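# Re-strap the carton's band over its corner guard

## Task

Loop the band around the carton again so it runs over the corner guard. The task is done only when the guard sits in its proper spot at the end and the carton rests flat, not tipped.

## Robot and tools

Robot: two arms, left_arm and right_arm, each ending in a two-finger parallel gripper with a wrist camera (cam_left_wrist, cam_right_wrist, both 672x504). The arms face each other across a table. Scene frame: origin at the table's centre, table surface at z = +0.020 m, +z up. left_arm's base is on the +y side at (-0.018, +0.459, +0.109) m, yawed -90 degrees; right_arm's base is at (-0.005, -0.457, +0.135) m, yawed +90 degrees. Which side an arm shows up on in an image says nothing about its name.

Frames: every hand pose, velocity, target and offset for an arm is expressed in that arm's own base frame, so the same dx means different scene directions for the two arms. Rotations turn about the hand's target point. A gripper's fingers point along its +x and close along its y. end_effector_position is the point between the fingers, roughly 3-4 cm behind the tips; only the outer 1.5 cm of each finger face is flat.

execute_actions(actions, cameras): actions is a list of actions; each action is a list of up to 15 rows, one row per 1/30 s step, and a short action repeats its final row to fill 15 steps. Every row is one flat list of 14 numbers in [-1, 1] covering both arms: left_arm dx, dy, dz, rx, ry, rz, opening, then right_arm in the same order. The six motion numbers are offsets, not poses: they are measured from that arm's Hand target as it was when the action began (not from the previous row), along the arm's base axes; 1.0 equals 0.6 m for dx/dy/dz and 180 degrees for the rotation vector rx/ry/rz. Because each new action starts from the current Hand target, repeating an offset keeps moving further. All zeros re-commands the current Hand target. opening is absolute: +1 fully open (0.080 m), -1 closed; empty fingers touch near -0.78. A full close takes about 0.6 s. Every arm needs its numbers even if idle; to leave a gripper alone, resend its present opening (0 is itself a command). Images return only if actions is empty or cameras names them (["all"] for both).

move(target, speed, blend, opening_speed, grip_force, blocking, cameras): target is one 14-number row in the same layout and units, or a list of up to 15 such rows; every row is an offset from the Hand targets at the move's start, not from the prior row. The grippers travel straight-line paths that finish together, capped at 10 s in total. speed: peak path speed in m/s, 0.002 to 4.3 (default 0.25), one value or one per row; rotation rate is capped at twice it in rad/s. blend: corner-rounding radius in metres for lists (0 = halt at each row). opening_speed: rate of opening change per second on the -1..+1 scale, at least 0.2. grip_force: per-pad limit in newtons, 8 to 34, one value or one per arm; it persists. blocking=false returns after about 0.5 s while motion continues. Openings in the first row are applied at the start; in later rows on arrival. Paths ignore obstacles and the other arm. The result ends with a move: line giving the outcome (done, off_target, moving, held, blocked, fault) and any limits such as paced or held.

wait(seconds 0-10): let time run with current commands held. stop(): brake a running move. zoom_image(camera, region [x0, y0, x1, y1] in image pixels, at most 504 by 504): enlarge part of that camera's latest image. read_manual(section): licence text only. finished_scene(scene): closes the current scene for good; call it only when the band, guard and carton are as required and will stay that way unheld.

Result lines: end_effector_position (m) and end_effector_quat_wxyz in the arm's base frame; velocities in m/s and rad/s, omitted when joint velocities are within noise. Hand target is the last commanded pose after clipping, the origin of the next offsets. Tool commands shows current gripper commands. grip_measured is the finger gap on the command scale (a mm or two of bias; under a firm squeeze it reads a little under the part's width). grip_effort_n is gripper motor effort, negative closing, not pad force. Joint positions, Joint torques (include own weight) and External joint torques (outside loads, plus friction and any held weight) follow. Wrist depth gives a 7x7 grid of distances in mm per wrist camera, rows top to bottom, "-" for no value. Motor temperatures, MOTOR HOT, and fault lines may appear.

Behaviour to expect: grippers often stop short, sag or tilt, especially far out; check the reported pose after each motion and send the remaining gap as a fresh offset. Commanded orientation is clipped to within 32 degrees of the current one per step. Small moves may not happen or may drift sideways. Avoid paths passing near an arm's own base.

To hold something, command an opening about 0.08 below the grip_measured value at first contact; smaller margins grip more softly.

Avoid: dropping or releasing moving parts, knocking anything off the table or leaving it off the table, fast impacts or pressing well past contact, strain on the wrist camera cables, and any contact between the two arms (including one gripper closing on the other). Joint contact-torque limits in N m: waist 18, shoulder 22.3, elbow 22.2, wrist pitch 5.86, wrist yaw 5.84, wrist roll 5.48; reaching one halts that arm for 10 s. Long stretching or pushing heats motors; at 95 C an arm is held for 30-60 s or goes limp. Very large one-step jumps trigger over-speed faults. A blocked arm holds where it stopped; to release a push, command its target back behind the gripper. Loose objects may occasionally be nudged by outside disturbances.

Each tool is called after ">>>" in YAML: its name, and indented under it one key for each argument.

## Session

>>> execute_actions:
  actions: []

Scene clock: 0.00 s.
left_arm: end_effector_position=(+0.2405, +0.2810, +0.2647) grip_measured=+1.000 grip_effort_n=n/a end_effector_quat_wxyz=(+0.891, -0.170, +0.247, +0.341) | right_arm: end_effector_position=(+0.2170, -0.0848, +0.1785) grip_measured=+1.000 grip_effort_n=n/a end_effector_quat_wxyz=(-0.384, -0.543, -0.236, +0.708)
Joint positions: left_arm=[0.954 1.271 1.155 -0.491 0.224 -0.008 0.08] | right_arm=[-0.175 1.462 1.313 -1.489 0.309 2.057 0.08]
Joint velocities: within noise
Joint torques (N m): no reading
External joint torques (N m): no reading
Motor temperatures (°C): left_arm=[26 22 28 29 28 29] | right_arm=[28 24 25 24 28 28]
Heat: left arm: hottest wrist pitch 29 °C (+0.0 °C/min); right arm: hottest waist 28 °C (+0.0 °C/min).
Wrist depth (mm): cam_left_wrist=[- - 1052 1343 1575 1812 - / 967 - 1335 1445 1798 1827 700 / - - 1454 1522 1575 585 602 / - 1261 1359 1454 500 519 539 / - 79 1189 434 460 104 371 / - 72 384 406 416 422 83 / - - 360 371 384 384 76] | cam_right_wrist=[1185 366 362 356 351 323 337 / 379 372 366 360 356 342 322 / 383 378 369 363 357 352 254 / 384 379 371 367 361 356 320 / 242 233 305 371 364 104 351 / - - 238 373 371 364 78 / - - 238 285 375 369 -]
Hand target: left_arm +0.2405, +0.2810, +0.2645; +0.891, -0.170, +0.247, +0.341 | right_arm +0.2173, -0.0850, +0.1797; -0.386, -0.544, -0.234, +0.707
Tool commands: left_gripper/opening=+1.0 right_gripper/opening=+1.0

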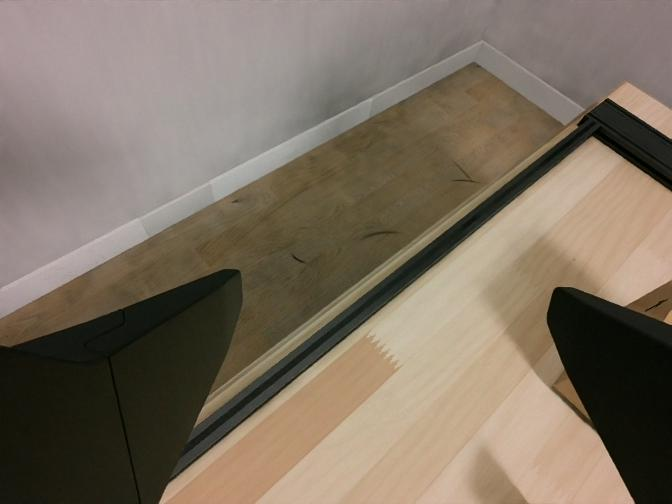

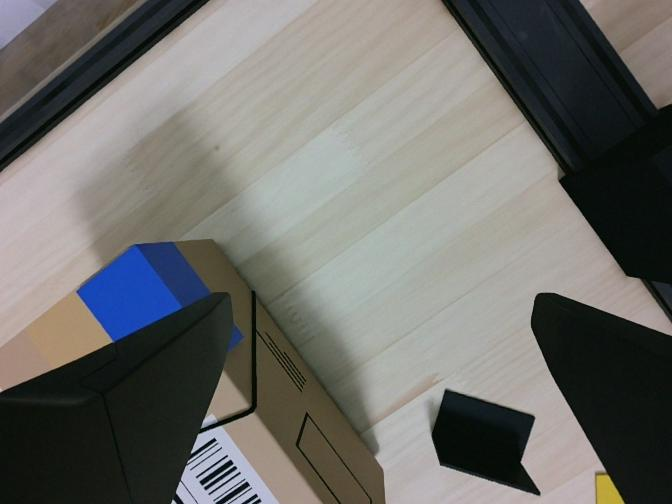

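>>> move:
  target:
    - [0,0,0.1,0,0,0,1,0,0,0.15,0,0,0,1]
    - [-0.034,-0.468,0.226,-0.015,0.153,-0.25,1,0,0.1,0.32,-0.092,-0.008,0.696,1]
  blend: [0.05,0]
  speed: 0.35
  cameras: ["all"]

Scene clock: 20.93 s.
left_arm: end_effector_position=(+0.2229, +0.0000, +0.3955) grip_measured=+1.000 grip_effort_n=-1.2 end_effector_quat_wxyz=(+0.911, +0.000, +0.413, +0.000) | right_arm: end_effector_position=(+0.2198, -0.0251, +0.3656) grip_measured=+1.000 grip_effort_n=-0.7 end_effector_quat_wxyz=(+0.890, -0.002, +0.456, -0.009)
Joint positions: left_arm=[0.001 1.239 1.957 -1.569 0.001 0.002 0.08] | right_arm=[-0.169 1.222 1.842 -1.57 -0.08 -0.133 0.08]
Joint torques (N m): left_arm=[-0.2 -3.37 5.2 1.24 -0.13 -0.11] | right_arm=[-0.26 -2.07 7.02 1.17 -0.18 -0.16]
External joint torques (N m): left_arm=[-0.19 -1.36 0.67 -0.16 -0.12 -0.11] | right_arm=[-0.27 -0.03 2.5 -0.04 -0.13 -0.16]
Heat: left arm: hottest wrist pitch 31 °C (+5.7 °C/min); right arm: hottest waist 28 °C (+0.0 °C/min).
Wrist depth (mm): cam_left_wrist=[- 1679 700 686 684 688 1553 / 1756 672 497 490 500 645 660 / 1464 629 604 546 617 601 601 / 1445 587 590 578 574 568 568 / - 79 554 556 553 104 544 / - 72 537 535 511 511 83 / - - 504 505 501 495 76] | cam_right_wrist=[1571 656 645 656 650 641 1571 / 1489 625 610 618 622 620 1508 / 1423 597 597 447 449 595 1405 / 1380 574 563 438 432 576 1347 / 1316 - 556 553 551 103 1316 / - - 529 531 534 529 78 / - - 514 513 517 513 -]
Hand target: left_arm +0.2201, +0.0001, +0.4002; +0.866, +0.001, +0.500, +0.002 | right_arm +0.2173, -0.0251, +0.3717; +0.866, +0.000, +0.500, +0.000
Off the commanded pose: left_arm 0.005 m, 11 deg | right_arm 0.007 m, 6 deg.
joint sent to its limit (left arm) — joint 4 (wrist pitch), lower limit. The joint targets are off in orientation, not in position.
joint sent to its limit (right arm) — joint 4 (wrist pitch), lower limit. The joint targets are off in orientation, not in position.
move: off_target (left_arm, right_arm); blend cut to 0.045 m at target 1

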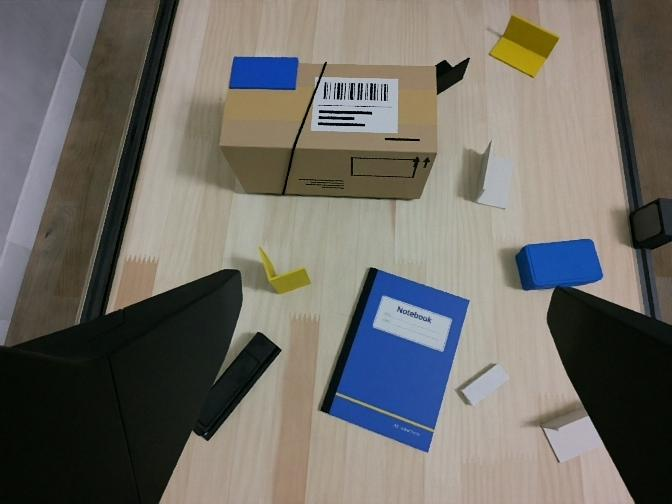

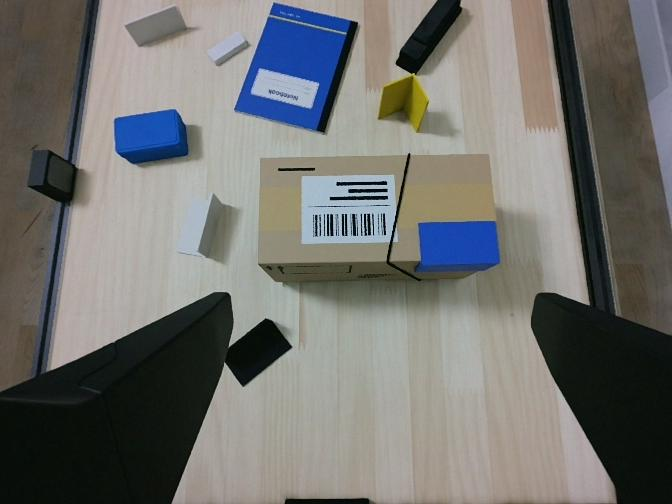

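>>> zoom_image:
  camera: "cam_right_wrist"
  region: [240, 130, 520, 300]

>>> zoom_image:
  camera: "cam_left_wrist"
  region: [200, 40, 480, 210]

Scaled by 1.800 from the camera's 672x504 image, which has a finer 960x720 frame.

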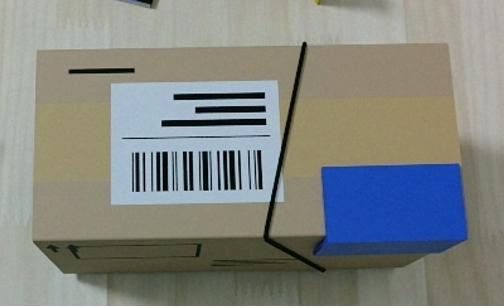

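Scaled by 1.800 from the camera's 672x504 image, which has a finer 960x720 frame.

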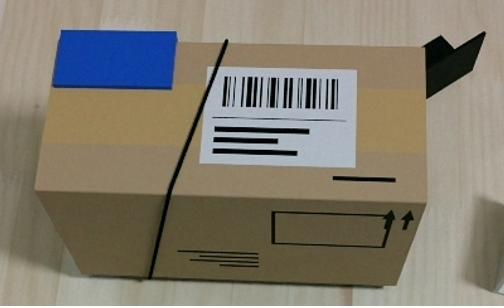

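>>> move:
  target: [0,0,0,0,0,0,1,-0.045,-0.108,-0.403,0,-0.222,0,1]
  speed: 0.35
  cameras: ["cam_right_wrist"]

>>> zoom_image:
  camera: "cam_right_wrist"
  region: [200, 100, 600, 400]

Scene clock: 82.77 s.
left_arm: end_effector_position=(+0.2229, +0.0001, +0.3955) grip_measured=+1.000 grip_effort_n=-1.2 end_effector_quat_wxyz=(+0.911, +0.000, +0.413, +0.000) | right_arm: end_effector_position=(+0.1909, -0.0905, +0.1337) grip_measured=+1.000 grip_effort_n=-1.2 end_effector_quat_wxyz=(+0.985, -0.002, +0.173, -0.001)
Joint positions: left_arm=[0.001 1.239 1.957 -1.569 0 0.001 0.08] | right_arm=[-1.068 0.564 0.248 -0.327 -0.965 -0.557 0.08]
Joint torques (N m): left_arm=[-0.2 -3.38 5.23 1.23 -0.12 -0.09] | right_arm=[-0.28 0.54 5.94 1.67 -0.48 -0.17]
External joint torques (N m): left_arm=[-0.2 -1.4 0.66 -0.2 -0.11 -0.09] | right_arm=[-0.29 0.8 -0.52 0.4 -0.17 -0.17]
Motor temperatures (°C): left_arm=[26 24 31 31 28 28] | right_arm=[27 26 31 25 28 27]
Heat: left arm: hottest elbow 31 °C (+1.0 °C/min); right arm: hottest elbow 31 °C (+3.0 °C/min).
Wrist depth (mm): cam_left_wrist=[- 1655 694 698 694 694 1564 / - 678 494 489 501 632 1445 / 1454 619 604 536 599 607 612 / 1418 585 593 578 580 582 568 / - 79 553 556 521 104 553 / - 72 524 519 515 506 83 / - - 507 504 499 494 76] | cam_right_wrist=[- 1810 1676 617 1640 - - / 1676 716 705 714 739 705 - / 625 563 325 318 318 573 - / 453 265 263 261 254 445 470 / 415 - 247 265 275 104 373 / - - 322 322 320 320 78 / - - 300 298 297 295 -]
Hand target: left_arm +0.2201, +0.0002, +0.4002; +0.866, +0.001, +0.500, +0.002 | right_arm +0.1903, -0.0898, +0.1299; +0.985, +0.000, +0.174, +0.000
Off the commanded pose: left_arm 0.005 m, 11 deg | right_arm 0.004 m, 0 deg.
joint sent to its limit (left arm) — joint 4 (wrist pitch), lower limit. The joint targets are off in orientation, not in position.
move: off_target (left_arm)
Images, in order (width x height): cam_right_wrist 672x504.

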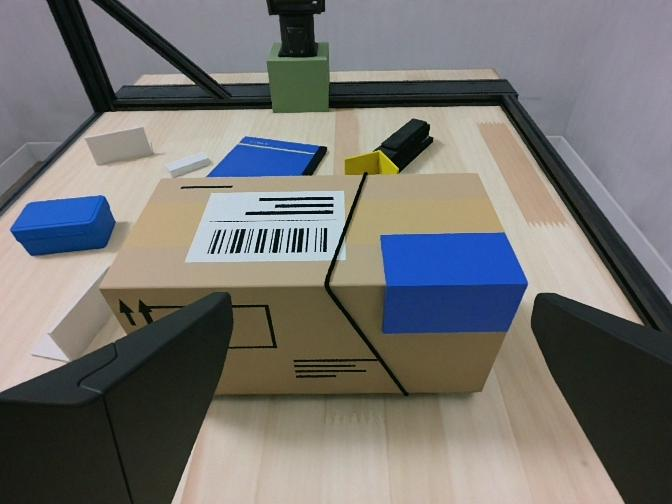

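Scaled by 1.260 from the camera's 672x504 image, which has a finer 960x720 frame.

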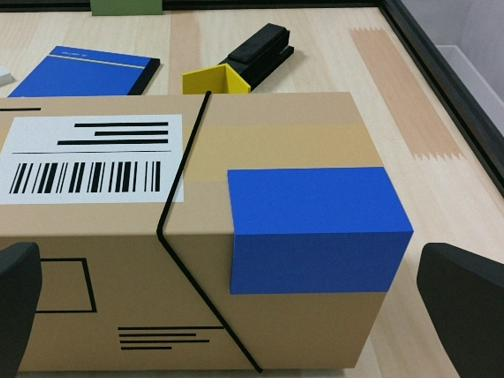

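>>> move:
  target: [0,0,0,0,0,0,1,0.121,0.065,-0.085,0,0.139,0,-0.2]
  speed: 0.25
  cameras: ["all"]

>>> zoom_image:
  camera: "cam_right_wrist"
  region: [250, 200, 550, 425]

Scene clock: 116.87 s.
left_arm: end_effector_position=(+0.2229, +0.0001, +0.3955) grip_measured=+1.000 grip_effort_n=-1.2 end_effector_quat_wxyz=(+0.911, +0.000, +0.413, +0.000) | right_arm: end_effector_position=(+0.2576, -0.0498, +0.0724) grip_measured=-0.197 grip_effort_n=-13.7 end_effector_quat_wxyz=(+0.920, +0.002, +0.391, +0.001)
Joint positions: left_arm=[0.001 1.239 1.957 -1.569 0 0.001 0.08] | right_arm=[-0.318 1.027 0.385 -0.188 -0.223 -0.231 0.026]
Joint torques (N m): left_arm=[-0.21 -3.35 5.19 1.23 -0.14 -0.11] | right_arm=[0.26 -1.07 9.13 1.74 -0.08 0.12]
External joint torques (N m): left_arm=[-0.22 -1.36 0.63 -0.19 -0.13 -0.11] | right_arm=[0.25 1.22 3.05 0.42 0.03 0.12]
Heat: left arm: hottest wrist pitch 32 °C (+1.0 °C/min); right arm: hottest elbow 31 °C (+1.0 °C/min).
Wrist depth (mm): cam_left_wrist=[1553 1679 700 692 684 684 1586 / - 666 496 486 495 636 1492 / 1454 624 607 549 595 612 609 / 1392 590 593 581 580 567 574 / - 79 550 562 611 104 553 / - 72 517 524 507 518 83 / - - 511 506 502 496 76] | cam_right_wrist=[- 168 166 166 164 163 162 / 158 155 153 152 152 151 146 / 142 144 143 142 141 139 137 / 282 178 178 196 178 166 219 / 269 267 247 261 247 262 261 / 258 - - 249 244 - 251 / - - - 234 234 - -]
Hand target: left_arm +0.2201, +0.0002, +0.4002; +0.866, +0.001, +0.500, +0.002 | right_arm +0.2629, -0.0508, +0.0788; +0.924, +0.001, +0.384, +0.000
Off the commanded pose: left_arm 0.005 m, 11 deg | right_arm 0.008 m, 1 deg.
joint sent to its limit (left arm) — joint 4 (wrist pitch), lower limit. The joint targets are off in orientation, not in position.
move: off_target (left_arm)

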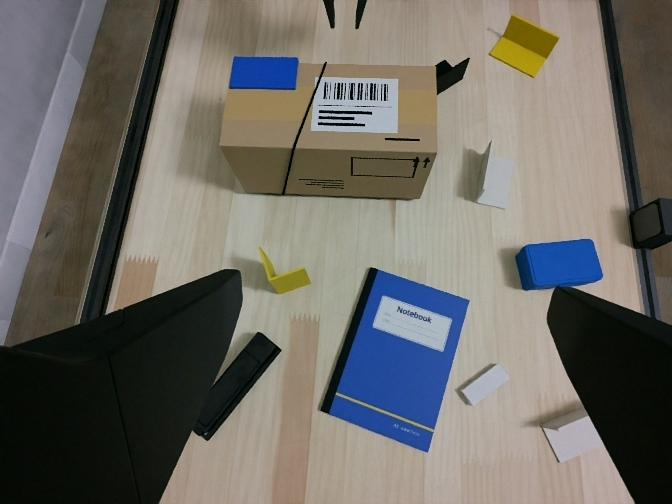

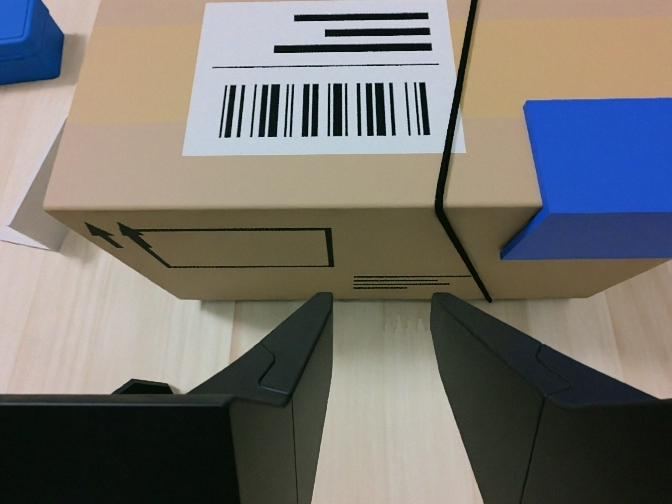

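Scaled by 1.680 from the camera's 672x504 image, which has a finer 960x720 frame.

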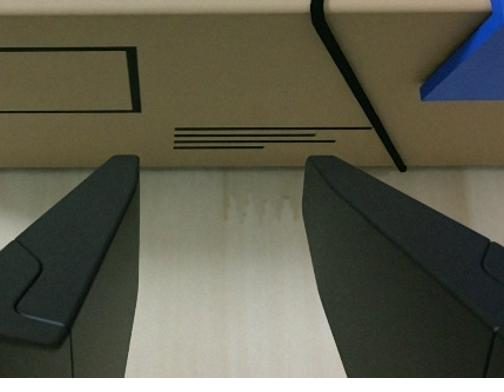

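>>> move:
  target:
    - [0,0,0,0,0,0,1,0,-0.0372,0,0,0,0,-0.2]
    - [0,0,0,0,0,0,1,0.0535,-0.0372,-0.028,0,0,0,-0.2]
  speed: [0.15,0.08]
  cameras: ["all"]

>>> zoom_image:
  camera: "cam_right_wrist"
  region: [250, 150, 550, 375]

Scene clock: 140.63 s.
left_arm: end_effector_position=(+0.2229, +0.0001, +0.3955) grip_measured=+1.000 grip_effort_n=-1.6 end_effector_quat_wxyz=(+0.911, +0.000, +0.413, +0.000) | right_arm: end_effector_position=(+0.2895, -0.0719, +0.0572) grip_measured=-0.197 grip_effort_n=-13.7 end_effector_quat_wxyz=(+0.921, +0.002, +0.390, +0.001)
Joint positions: left_arm=[0.001 1.239 1.957 -1.569 0 0.001 0.08] | right_arm=[-0.374 1.278 0.446 -0.005 -0.261 -0.273 0.026]
Joint torques (N m): left_arm=[-0.2 -3.36 5.21 1.24 -0.12 -0.09] | right_arm=[0.27 -2.01 8.4 1.74 -0.07 0.12]
External joint torques (N m): left_arm=[-0.21 -1.43 0.7 -0.17 -0.11 -0.09] | right_arm=[0.25 1.44 2.88 0.46 0.06 0.12]
Heat: left arm: hottest wrist pitch 32 °C (+1.0 °C/min); right arm: hottest elbow 31 °C (+0.0 °C/min).
Wrist depth (mm): cam_left_wrist=[1464 705 698 690 688 676 1575 / 1512 676 496 494 499 636 1473 / - 632 609 550 596 602 609 / 1409 602 590 584 575 575 571 / - 79 553 558 530 104 550 / - 72 526 526 520 519 83 / - - 505 509 497 496 76] | cam_right_wrist=[150 146 147 144 143 142 141 / 136 137 134 133 132 131 131 / 126 125 123 124 124 120 119 / - 117 116 114 115 112 110 / 200 166 141 165 116 142 243 / 243 - - 234 229 - 235 / - - - 221 220 - -]
Hand target: left_arm +0.2201, +0.0002, +0.4002; +0.866, +0.001, +0.500, +0.002 | right_arm +0.2950, -0.0731, +0.0622; +0.924, +0.000, +0.383, +0.000
Off the commanded pose: left_arm 0.005 m, 11 deg | right_arm 0.007 m, 1 deg.
joint sent to its limit (left arm) — joint 4 (wrist pitch), lower limit. The joint targets are off in orientation, not in position.
move: off_target (left_arm)

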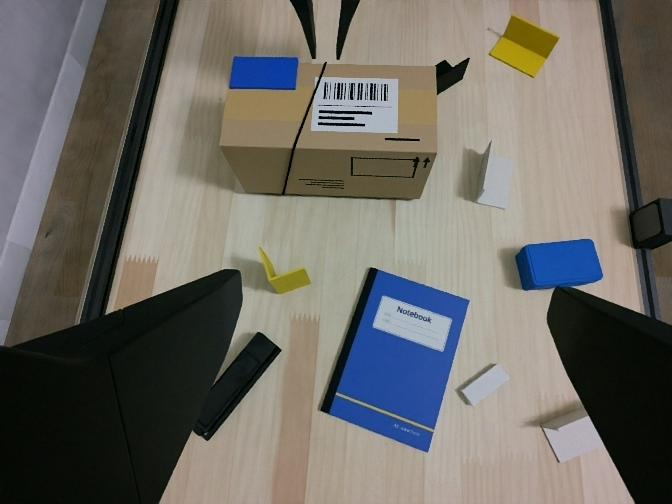

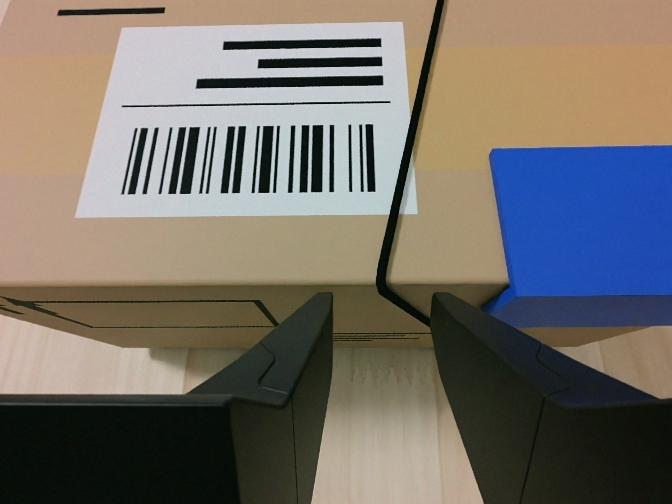

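Scaled by 1.680 from the camera's 672x504 image, which has a finer 960x720 frame.

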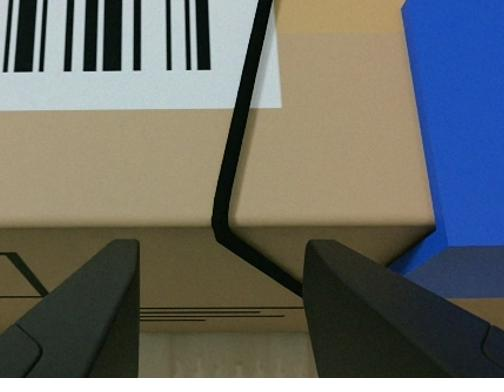

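>>> move:
  target:
    - [0,0,0,0,0,0,1,0.0082,0,-0.003,0,0,0,-0.2]
    - [0,0,0,0,0,0,1,0.0082,0,-0.003,0,0,0,-1]
  speed: 0.05
  cameras: ["all"]

>>> zoom_image:
  camera: "cam_right_wrist"
  region: [250, 150, 550, 375]

Scene clock: 151.70 s.
left_arm: end_effector_position=(+0.2229, +0.0001, +0.3955) grip_measured=+1.000 grip_effort_n=-1.2 end_effector_quat_wxyz=(+0.911, +0.000, +0.413, +0.000) | right_arm: end_effector_position=(+0.2944, -0.0720, +0.0554) grip_measured=-0.770 grip_effort_n=-32.8 end_effector_quat_wxyz=(+0.921, +0.001, +0.390, +0.001)
Joint positions: left_arm=[0.001 1.239 1.957 -1.569 0 0.001 0.08] | right_arm=[-0.365 1.306 0.455 0.015 -0.254 -0.266 0]
Joint torques (N m): left_arm=[-0.19 -3.37 5.2 1.23 -0.13 -0.09] | right_arm=[0.35 -2.19 8.3 1.71 -0.09 0.11]
External joint torques (N m): left_arm=[-0.18 -1.35 0.61 -0.21 -0.13 -0.1] | right_arm=[0.35 1.46 2.74 0.41 0.04 0.11]
Heat: left arm: hottest wrist pitch 32 °C (+0.0 °C/min); right arm: hottest elbow 32 °C (+1.0 °C/min).
Wrist depth (mm): cam_left_wrist=[1367 1691 694 688 684 696 1553 / 1454 678 503 492 499 649 1409 / 1492 626 606 546 596 604 602 / 1436 587 585 582 578 571 565 / - 79 545 554 548 104 550 / - 72 524 533 520 514 83 / - - 504 503 499 493 76] | cam_right_wrist=[- 144 145 142 141 142 139 / 134 132 132 131 130 129 128 / 124 123 121 122 123 118 116 / - 115 113 113 113 110 108 / 168 139 139 104 104 141 116 / 242 240 - - - - 232 / - - - - - - -]
Hand target: left_arm +0.2201, +0.0002, +0.4002; +0.866, +0.001, +0.500, +0.002 | right_arm +0.2999, -0.0731, +0.0602; +0.924, +0.001, +0.384, +0.000
Off the commanded pose: left_arm 0.005 m, 11 deg | right_arm 0.007 m, 1 deg.
joint sent to its limit (left arm) — joint 4 (wrist pitch), lower limit. The joint targets are off in orientation, not in position.
move: off_target (left_arm)

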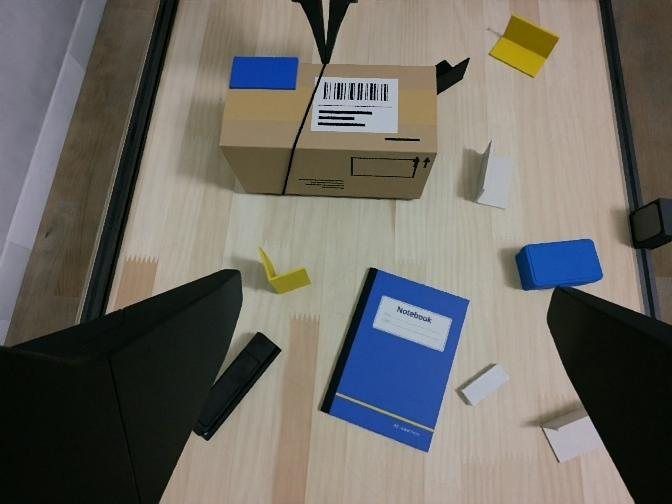

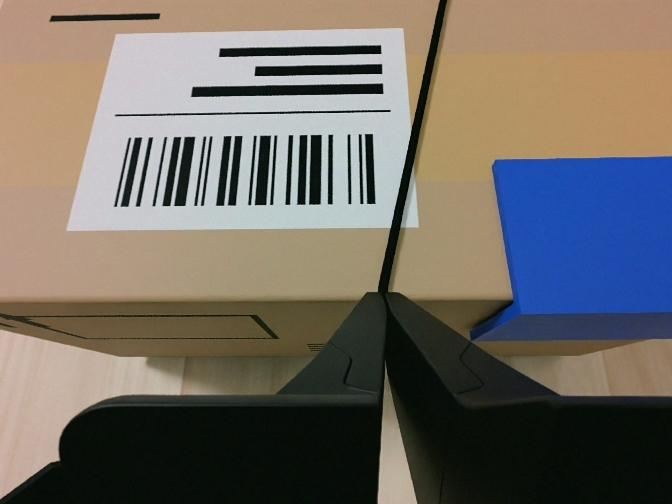

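Scaled by 1.680 from the camera's 672x504 image, which has a finer 960x720 frame.

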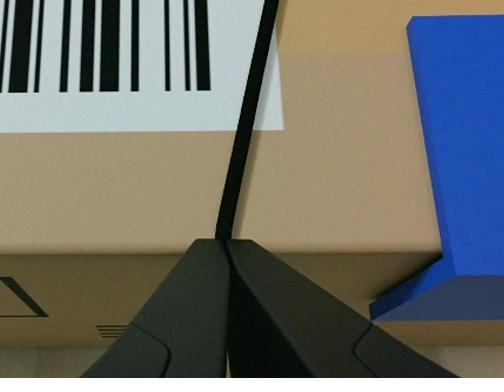

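>>> move:
  target: [0,0,0,0,0,0,1,-0.03,0,0.03,0,0,0,-1]
  speed: 0.06
  cameras: ["all"]

>>> zoom_image:
  camera: "cam_right_wrist"
  region: [250, 150, 550, 375]

Scene clock: 156.27 s.
left_arm: end_effector_position=(+0.2229, +0.0001, +0.3955) grip_measured=+1.000 grip_effort_n=-1.2 end_effector_quat_wxyz=(+0.911, +0.000, +0.413, +0.000) | right_arm: end_effector_position=(+0.2774, -0.0725, +0.0684) grip_measured=-0.772 grip_effort_n=-30.5 end_effector_quat_wxyz=(+0.918, +0.006, +0.397, -0.003)
Joint positions: left_arm=[0.001 1.239 1.957 -1.569 0 0.001 0.08] | right_arm=[-0.394 1.192 0.458 -0.122 -0.265 -0.281 0]
Joint torques (N m): left_arm=[-0.19 -3.35 5.24 1.23 -0.13 -0.09] | right_arm=[-0.07 -3.73 8.57 1.25 -0.51 -0.18]
External joint torques (N m): left_arm=[-0.2 -1.38 0.72 -0.17 -0.12 -0.09] | right_arm=[-0.07 -0.57 2.75 -0.02 -0.37 -0.18]
Heat: left arm: hottest wrist pitch 32 °C (+0.0 °C/min); right arm: hottest elbow 32 °C (+1.0 °C/min).
Wrist depth (mm): cam_left_wrist=[1655 1643 703 688 688 686 1532 / 1512 672 497 492 495 641 651 / 1436 632 607 553 601 599 611 / 1392 599 582 584 582 569 562 / - 79 548 553 542 104 549 / - 72 530 524 510 513 83 / - - 505 507 499 496 76] | cam_right_wrist=[160 160 158 156 156 154 153 / 149 148 147 146 144 144 143 / 140 137 136 135 134 129 129 / 133 133 131 130 128 122 - / 261 257 235 93 176 252 251 / 255 253 - - - - 243 / - - - - - - -]
Hand target: left_arm +0.2201, +0.0002, +0.4002; +0.866, +0.001, +0.500, +0.002 | right_arm +0.2819, -0.0731, +0.0783; +0.924, +0.001, +0.383, +0.000
Off the commanded pose: left_arm 0.005 m, 11 deg | right_arm 0.011 m, 2 deg.
joint sent to its limit (left arm) — joint 4 (wrist pitch), lower limit. The joint targets are off in orientation, not in position.
move: off_target (left_arm, right_arm)

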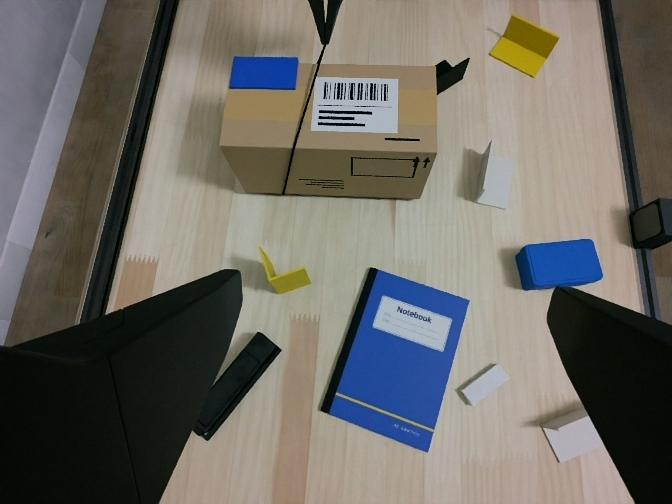

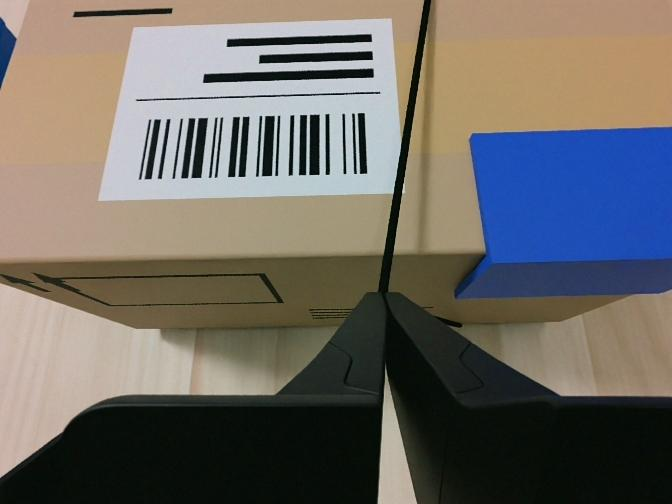

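Scaled by 1.680 from the camera's 672x504 image, which has a finer 960x720 frame.

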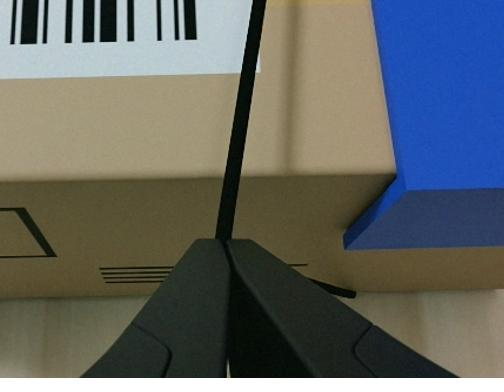

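>>> move:
  target: [0,0,0,0,0,0,1,0,-0.104,0.005,0,0,0,-1]
  speed: 0.1
  cameras: ["all"]

Scene clock: 163.10 s.
left_arm: end_effector_position=(+0.2229, +0.0001, +0.3955) grip_measured=+1.000 grip_effort_n=-1.2 end_effector_quat_wxyz=(+0.911, +0.000, +0.413, +0.000) | right_arm: end_effector_position=(+0.2780, -0.1302, +0.0744) grip_measured=-0.772 grip_effort_n=-30.0 end_effector_quat_wxyz=(+0.920, +0.006, +0.391, +0.003)
Joint positions: left_arm=[0.001 1.239 1.957 -1.569 0 0.001 0.08] | right_arm=[-0.65 1.33 0.579 -0.172 -0.442 -0.494 0]
Joint torques (N m): left_arm=[-0.2 -3.34 5.24 1.22 -0.14 -0.1] | right_arm=[-0.6 -2.78 9.06 1.32 -0.36 -0.18]
External joint torques (N m): left_arm=[-0.21 -1.33 0.71 -0.17 -0.13 -0.1] | right_arm=[-0.61 1.18 3.36 0.13 -0.13 -0.18]
Heat: left arm: hottest wrist pitch 32 °C (+0.0 °C/min); right arm: hottest elbow 32 °C (+1.0 °C/min).
Wrist depth (mm): cam_left_wrist=[1512 1691 692 698 694 678 1575 / 1492 666 499 492 500 636 1473 / 1401 624 609 544 595 598 601 / 1409 592 595 584 580 574 569 / - 79 553 553 556 104 546 / - 72 521 515 521 511 83 / - - 505 502 501 494 76] | cam_right_wrist=[172 171 167 166 163 330 333 / 159 156 154 152 152 310 314 / 145 146 144 138 137 137 292 / - 138 138 131 130 128 274 / 266 223 224 93 190 259 257 / 262 259 - - - - 246 / - - - - - - -]
Hand target: left_arm +0.2201, +0.0002, +0.4002; +0.866, +0.001, +0.500, +0.002 | right_arm +0.2819, -0.1356, +0.0814; +0.924, +0.001, +0.383, +0.000
Off the commanded pose: left_arm 0.005 m, 11 deg | right_arm 0.010 m, 1 deg.
joint sent to its limit (left arm) — joint 4 (wrist pitch), lower limit. The joint targets are off in orientation, not in position.
move: off_target (left_arm, right_arm)

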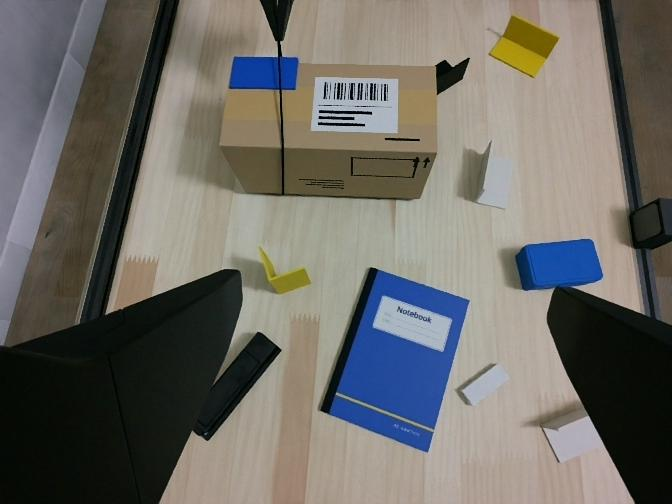

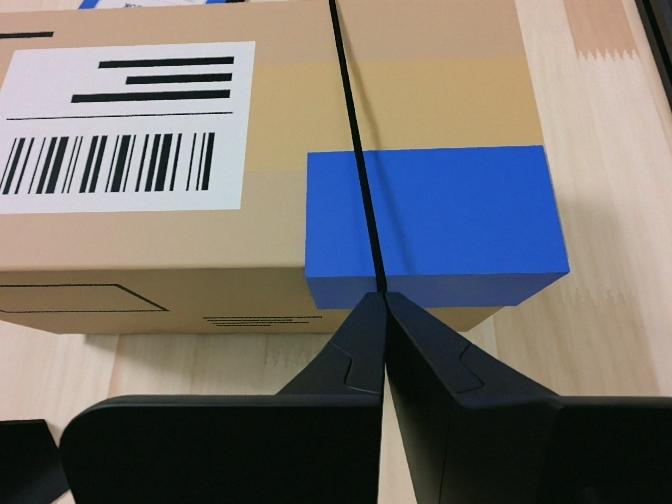

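>>> move:
  target:
    - [0,0,0,0,0,0,1,0.024,0,-0.030,0,0,0,-1]
    - [0,0,0,0,0,0,1,0.024,0,-0.030,0,0,0,-0.4]
  speed: 0.06
  cameras: ["all"]

>>> zoom_image:
  camera: "cam_left_wrist"
  region: [200, 40, 480, 210]

Scene clock: 177.50 s.
left_arm: end_effector_position=(+0.2229, +0.0001, +0.3955) grip_measured=+1.000 grip_effort_n=-1.2 end_effector_quat_wxyz=(+0.911, +0.000, +0.413, +0.000) | right_arm: end_effector_position=(+0.2934, -0.1343, +0.0628) grip_measured=-0.404 grip_effort_n=13.7 end_effector_quat_wxyz=(+0.923, +0.000, +0.384, +0.001)
Joint positions: left_arm=[0.001 1.239 1.957 -1.569 0 0.001 0.08] | right_arm=[-0.624 1.418 0.579 -0.055 -0.427 -0.472 0.017]
Joint torques (N m): left_arm=[-0.19 -3.35 5.2 1.23 -0.13 -0.1] | right_arm=[0.32 -2.29 7.3 1.72 -0.1 0.13]
External joint torques (N m): left_arm=[-0.19 -1.41 0.69 -0.18 -0.13 -0.1] | right_arm=[0.31 2.1 1.81 0.5 0.12 0.13]
Heat: left arm: hottest wrist pitch 32 °C (+0.0 °C/min); right arm: hottest elbow 34 °C (+3.0 °C/min).
Wrist depth (mm): cam_left_wrist=[1532 1679 696 694 690 668 1564 / 1575 666 495 494 499 640 1418 / 1445 626 612 548 592 604 606 / 1392 590 590 593 574 577 581 / - 79 549 548 519 104 552 / - 72 518 530 526 518 83 / - - 507 502 501 497 76] | cam_right_wrist=[156 156 156 152 153 327 329 / 145 144 143 144 140 301 307 / 136 133 130 127 132 131 286 / - 125 123 118 116 118 267 / 164 138 138 113 104 243 250 / 250 248 - 236 - - 238 / - - - 225 - - -]
Hand target: left_arm +0.2201, +0.0002, +0.4002; +0.866, +0.001, +0.500, +0.002 | right_arm +0.2963, -0.1355, +0.0633; +0.924, +0.000, +0.383, +0.000
Off the commanded pose: left_arm 0.005 m, 11 deg | right_arm 0.003 m, 0 deg.
joint sent to its limit (left arm) — joint 4 (wrist pitch), lower limit. The joint targets are off in orientation, not in position.
move: off_target (left_arm)

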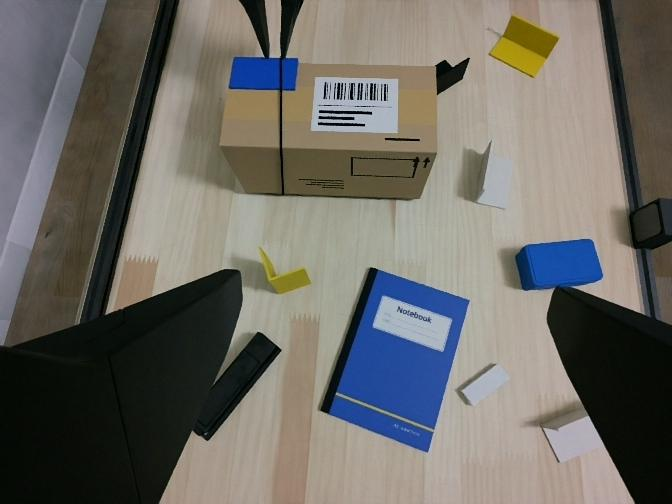

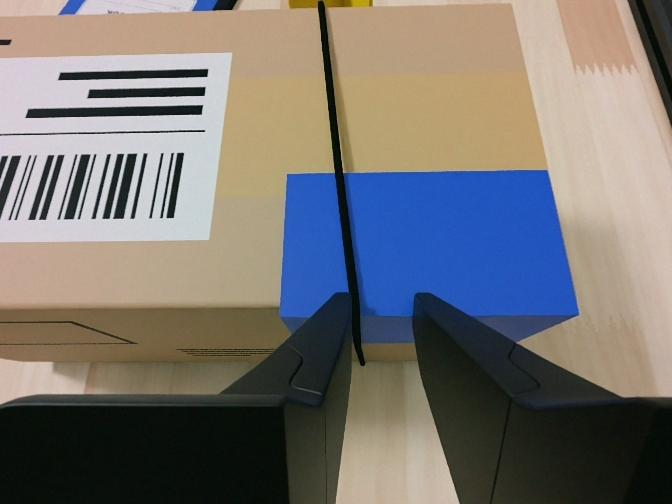

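Scaled by 1.800 from the camera's 672x504 image, which has a finer 960x720 frame.

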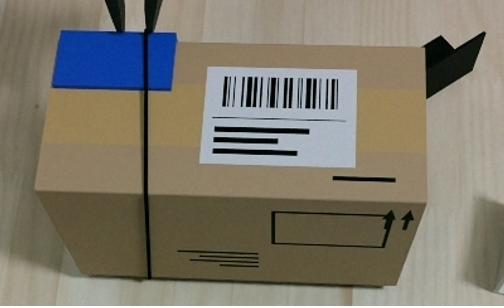

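>>> move:
  target:
    - [0,0,0,0,0,0,1,-0.0025,0.0,0.0025,0,0,0,-0.4]
    - [0,0,0,0,0,0,1,-0.0025,-0.012,0.0025,0,0,0,-0.4]
    - [0,0,0,0,0,0,1,-0.0025,-0.009,0.0025,0,0,0,-0.4]
    - [0.357,0.192,-0.475,0,-0.083,0,-0.2,-0.1,-0.009,0.1,0,0,0,-0.4]
  speed: [0.05,0.05,0.05,0.25]
  cameras: ["all"]

>>> zoom_image:
  camera: "cam_left_wrist"
  region: [200, 100, 500, 350]

Scene clock: 204.87 s.
left_arm: end_effector_position=(+0.4309, +0.1139, +0.1162) grip_measured=-0.196 grip_effort_n=-17.9 end_effector_quat_wxyz=(+0.923, +0.000, +0.384, +0.003) | right_arm: end_effector_position=(+0.2338, -0.1376, +0.1142) grip_measured=-0.402 grip_effort_n=11.4 end_effector_quat_wxyz=(+0.919, +0.011, +0.394, +0.003)
Joint positions: left_arm=[0.335 1.733 1.119 -0.202 0.228 0.238 0.026] | right_arm=[-0.822 1.142 0.648 -0.51 -0.541 -0.649 0.017]
Joint torques (N m): left_arm=[0.27 -8.05 7.05 1.65 0.28 0.13] | right_arm=[-0.25 -3.09 9.07 1.17 -0.46 -0.2]
External joint torques (N m): left_arm=[0.28 -0.24 0.52 0.24 0.16 0.13] | right_arm=[-0.23 -0.05 2.98 0.08 -0.18 -0.2]
Heat: left arm: hottest elbow 32 °C (+1.0 °C/min); right arm: hottest elbow 34 °C (+3.0 °C/min).
Wrist depth (mm): cam_left_wrist=[334 360 171 168 169 170 168 / 320 334 161 161 158 156 156 / 309 312 150 149 148 147 146 / 292 292 170 161 158 151 148 / 278 276 - 260 105 230 258 / - - - 255 251 - - / - - - 241 240 - -] | cam_right_wrist=[232 225 224 220 218 395 389 / 214 211 207 204 202 367 357 / 198 195 193 188 184 341 336 / 265 241 241 269 298 319 315 / 319 315 316 297 305 300 296 / - - - 285 - - 282 / - - - 271 - - -]
Hand target: left_arm +0.4342, +0.1152, +0.1151; +0.924, +0.000, +0.383, +0.002 | right_arm +0.2363, -0.1409, +0.1232; +0.923, +0.001, +0.384, +0.000
Off the commanded pose: left_arm 0.004 m, 0 deg | right_arm 0.010 m, 2 deg.
move: off_target (right_arm)

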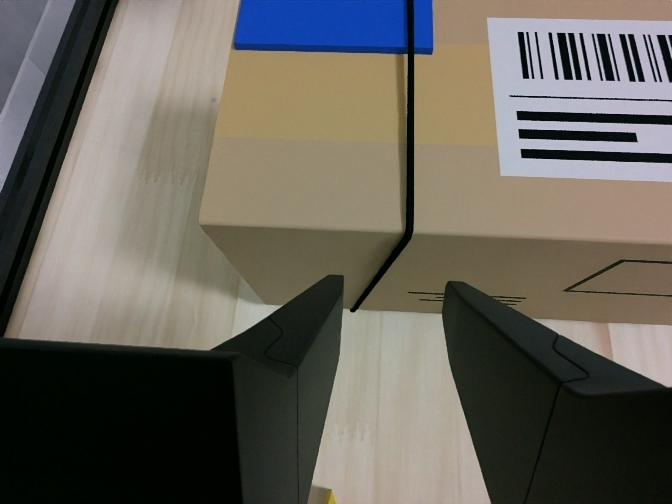

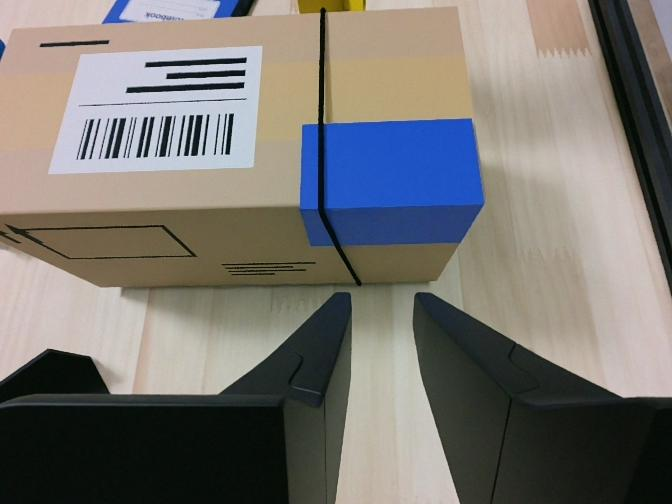

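Scaled by 1.680 from the camera's 672x504 image, which has a finer 960x720 frame.

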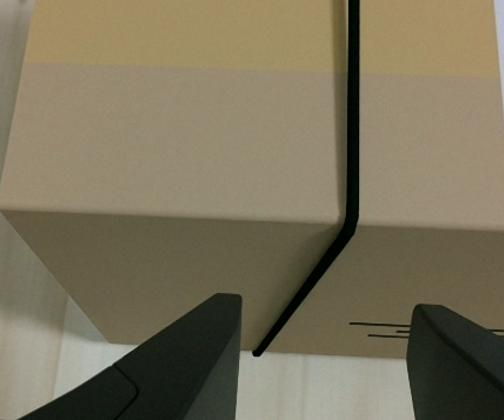

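>>> move:
  target:
    - [0,-0.0142,0,0,0,0,-0.2,0,0,0,0,0,0,-0.4]
    - [0.0385,-0.0142,-0.0360,0,0,0,-0.2,0,0,0,0,0,0,-0.4]
    - [0.0385,-0.0142,-0.0360,0,0,0,-1,0,0,0,0,0,0,-0.4]
  speed: [0.1,0.06,0.06]
  cameras: ["all"]

>>> zoom_image:
  camera: "cam_left_wrist"
  region: [250, 150, 550, 375]

Scene clock: 230.80 s.
left_arm: end_effector_position=(+0.4533, +0.1061, +0.0952) grip_measured=-0.772 grip_effort_n=-29.5 end_effector_quat_wxyz=(+0.924, +0.000, +0.383, +0.000) | right_arm: end_effector_position=(+0.2338, -0.1376, +0.1142) grip_measured=-0.402 grip_effort_n=10.9 end_effector_quat_wxyz=(+0.919, +0.011, +0.394, +0.003)
Joint positions: left_arm=[0.296 1.831 1.149 -0.126 0.207 0.213 0] | right_arm=[-0.822 1.142 0.648 -0.51 -0.541 -0.649 0.017]
Joint torques (N m): left_arm=[-0.2 -8.61 7.12 1.65 -0.02 -0.09] | right_arm=[-0.31 -3.1 9.09 1.19 -0.46 -0.19]
External joint torques (N m): left_arm=[-0.17 -0.05 0.64 0.2 -0.12 -0.1] | right_arm=[-0.31 -0.06 3.03 0.11 -0.17 -0.19]
Heat: left arm: hottest elbow 35 °C (+4.0 °C/min); right arm: hottest elbow 33 °C (-1.0 °C/min).
Wrist depth (mm): cam_left_wrist=[325 333 142 141 141 141 140 / 306 304 134 133 132 131 131 / 287 126 127 125 123 122 122 / 270 119 119 118 117 115 114 / 254 253 173 - 76 165 161 / - - - - - - - / - - - - - - -] | cam_right_wrist=[233 226 224 219 219 394 393 / 214 210 207 204 202 364 355 / 198 195 193 188 185 340 336 / 264 241 242 268 300 318 314 / 318 314 315 298 306 300 295 / - - - 285 - - 284 / - - - 272 - - -]
Hand target: left_arm +0.4573, +0.1068, +0.0935; +0.924, +0.000, +0.383, +0.002 | right_arm +0.2363, -0.1409, +0.1232; +0.923, +0.001, +0.384, +0.000
Off the commanded pose: left_arm 0.004 m, 0 deg | right_arm 0.010 m, 2 deg.
move: off_target (right_arm)

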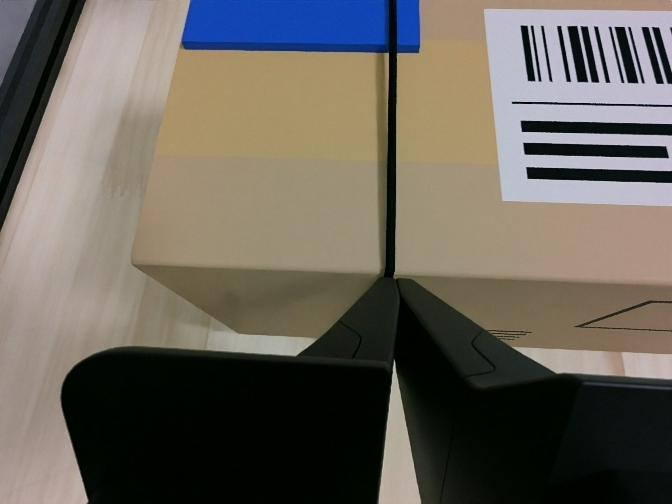

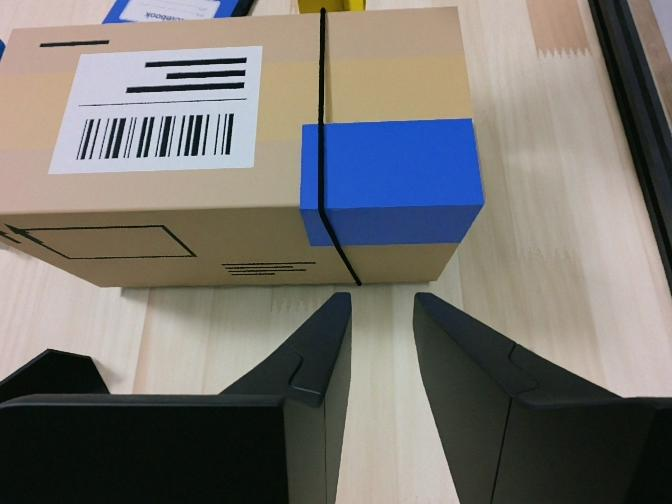

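Scaled by 1.680 from the camera's 672x504 image, which has a finer 960x720 frame.

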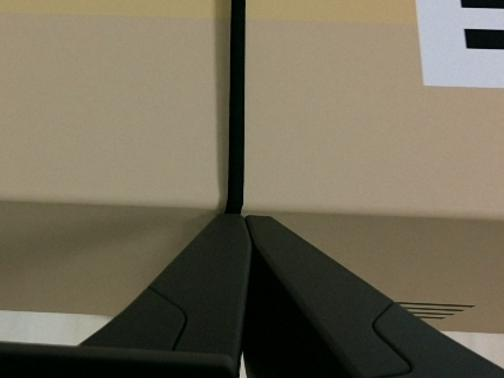

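>>> move:
  target:
    - [0,0.002,0,0,0,0,-0.3,0,0,0,0,0,0,-0.4]
    - [0.004,0.002,-0.004,0,0,0,-0.3,0,0,0,0,0,0,-0.4]
    - [0.004,0.002,-0.004,0,0,0,-1,0,0,0,0,0,0,-0.4]
  speed: [0.1,0.06,0.06]
  cameras: ["cam_left_wrist"]

>>> zoom_image:
  camera: "cam_left_wrist"
  region: [250, 150, 550, 375]

Scene clock: 241.77 s.
left_arm: end_effector_position=(+0.4559, +0.1068, +0.0929) grip_measured=-0.772 grip_effort_n=-29.5 end_effector_quat_wxyz=(+0.924, +0.000, +0.383, +0.000) | right_arm: end_effector_position=(+0.2338, -0.1376, +0.1142) grip_measured=-0.402 grip_effort_n=11.4 end_effector_quat_wxyz=(+0.919, +0.011, +0.394, +0.003)
Joint positions: left_arm=[0.296 1.844 1.156 -0.12 0.207 0.213 0] | right_arm=[-0.822 1.142 0.648 -0.51 -0.541 -0.649 0.017]
Joint torques (N m): left_arm=[-0.08 -8.71 7.08 1.65 0.01 -0.06] | right_arm=[-0.28 -3.08 9.09 1.17 -0.48 -0.21]
External joint torques (N m): left_arm=[-0.02 -0.13 0.6 0.2 -0.1 -0.06] | right_arm=[-0.27 -0.04 3.03 0.09 -0.19 -0.21]
Motor temperatures (°C): left_arm=[25 29 35 33 27 28] | right_arm=[27 28 34 27 28 27]
Heat: left arm: hottest elbow 35 °C (+4.0 °C/min); right arm: hottest elbow 34 °C (+0.0 °C/min).
Wrist depth (mm): cam_left_wrist=[320 327 139 138 137 138 137 / 304 298 131 130 129 128 127 / 285 125 124 121 119 118 119 / 267 116 116 115 113 113 111 / 251 250 161 - 76 155 169 / - - - - - - - / - - - - - - -] | cam_right_wrist=[234 225 224 220 219 394 393 / 214 211 207 205 202 365 355 / 198 195 193 188 185 340 333 / 265 240 241 243 269 320 315 / 320 315 316 298 305 300 295 / - - - 285 - - 283 / - - - 272 - - -]
Hand target: left_arm +0.4598, +0.1080, +0.0912; +0.924, +0.001, +0.383, +0.002 | right_arm +0.2363, -0.1409, +0.1232; +0.923, +0.001, +0.384, +0.000
Off the commanded pose: left_arm 0.004 m, 0 deg | right_arm 0.010 m, 2 deg.
move: off_target (right_arm)
Images, in order (width x height): cam_left_wrist 672x504.

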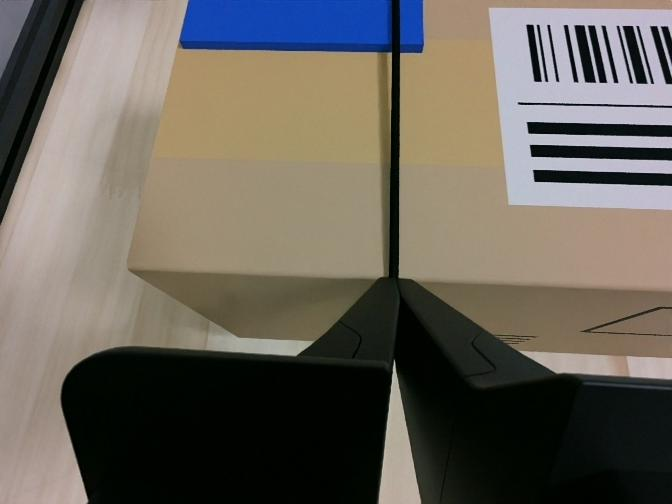

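Scaled by 1.680 from the camera's 672x504 image, which has a finer 960x720 frame.

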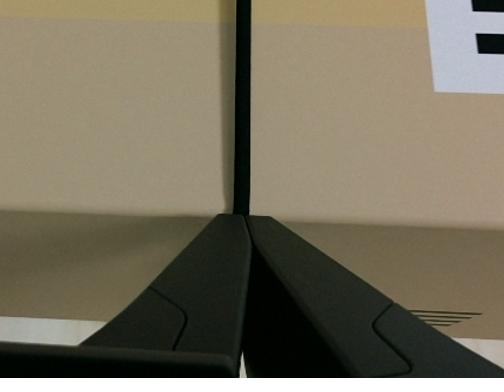

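>>> move:
  target:
    - [-0.025,0,0.025,0,0,0,-1,0,0,0,0,0,0,-0.4]
    - [-0.025,0.037,0.025,0,0,0,-1,0,0,0,0,0,0,-0.4]
  speed: [0.07,0.07]
  blend: [0.006,0]
  cameras: ["all"]

Scene clock: 247.53 s.
left_arm: end_effector_position=(+0.4417, +0.1292, +0.1048) grip_measured=-0.772 grip_effort_n=-31.4 end_effector_quat_wxyz=(+0.923, -0.001, +0.385, +0.004) | right_arm: end_effector_position=(+0.2338, -0.1376, +0.1142) grip_measured=-0.402 grip_effort_n=11.4 end_effector_quat_wxyz=(+0.919, +0.011, +0.394, +0.003)
Joint positions: left_arm=[0.365 1.806 1.163 -0.18 0.248 0.26 0] | right_arm=[-0.822 1.142 0.648 -0.51 -0.541 -0.649 0.017]
Joint torques (N m): left_arm=[0.13 -9.46 7.26 1.23 0.27 0.13] | right_arm=[-0.34 -3.11 9.1 1.18 -0.47 -0.2]
External joint torques (N m): left_arm=[0.14 -1.13 0.75 -0.19 0.15 0.13] | right_arm=[-0.34 -0.12 3.12 0.12 -0.18 -0.2]
Heat: left arm: hottest elbow 35 °C (+4.0 °C/min); right arm: hottest elbow 34 °C (+0.0 °C/min).
Wrist depth (mm): cam_left_wrist=[1153 342 335 153 151 154 153 / 304 317 150 144 144 143 142 / 294 297 137 134 134 133 132 / 280 278 152 134 129 128 129 / 263 263 261 - 76 217 211 / - - - - - - - / - - - - - - -] | cam_right_wrist=[233 228 224 220 219 394 385 / 213 211 207 204 202 365 358 / 198 195 193 188 185 339 333 / 265 241 242 267 298 318 314 / 319 314 316 299 305 301 296 / - - - 285 - - 282 / - - - 272 - - -]
Hand target: left_arm +0.4447, +0.1302, +0.1061; +0.924, +0.000, +0.383, +0.002 | right_arm +0.2363, -0.1409, +0.1232; +0.923, +0.001, +0.384, +0.000
Off the commanded pose: left_arm 0.003 m, 0 deg | right_arm 0.010 m, 2 deg.
move: off_target (right_arm)

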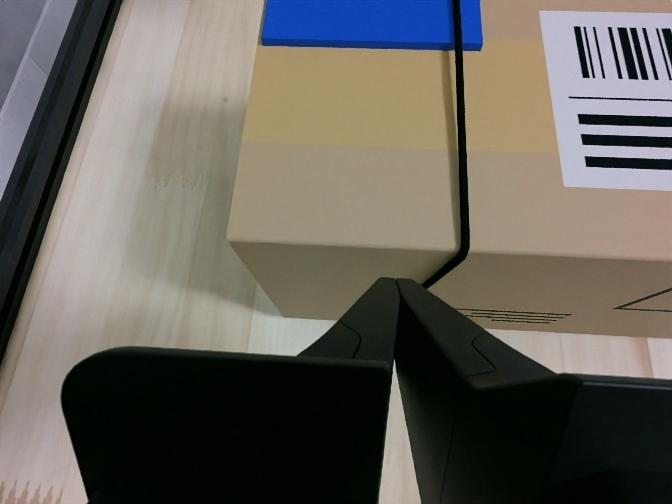

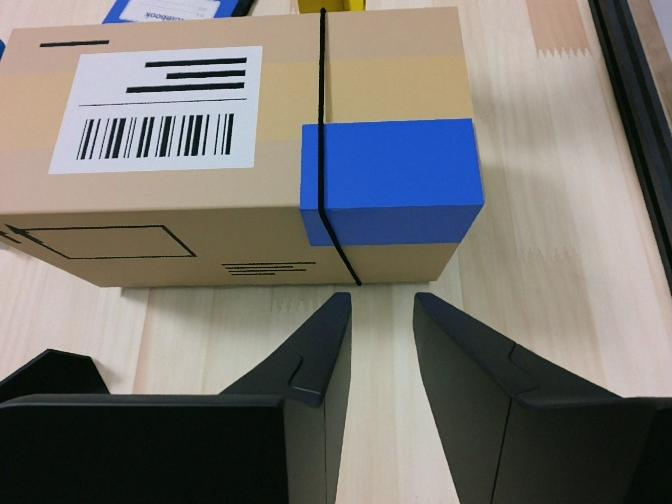

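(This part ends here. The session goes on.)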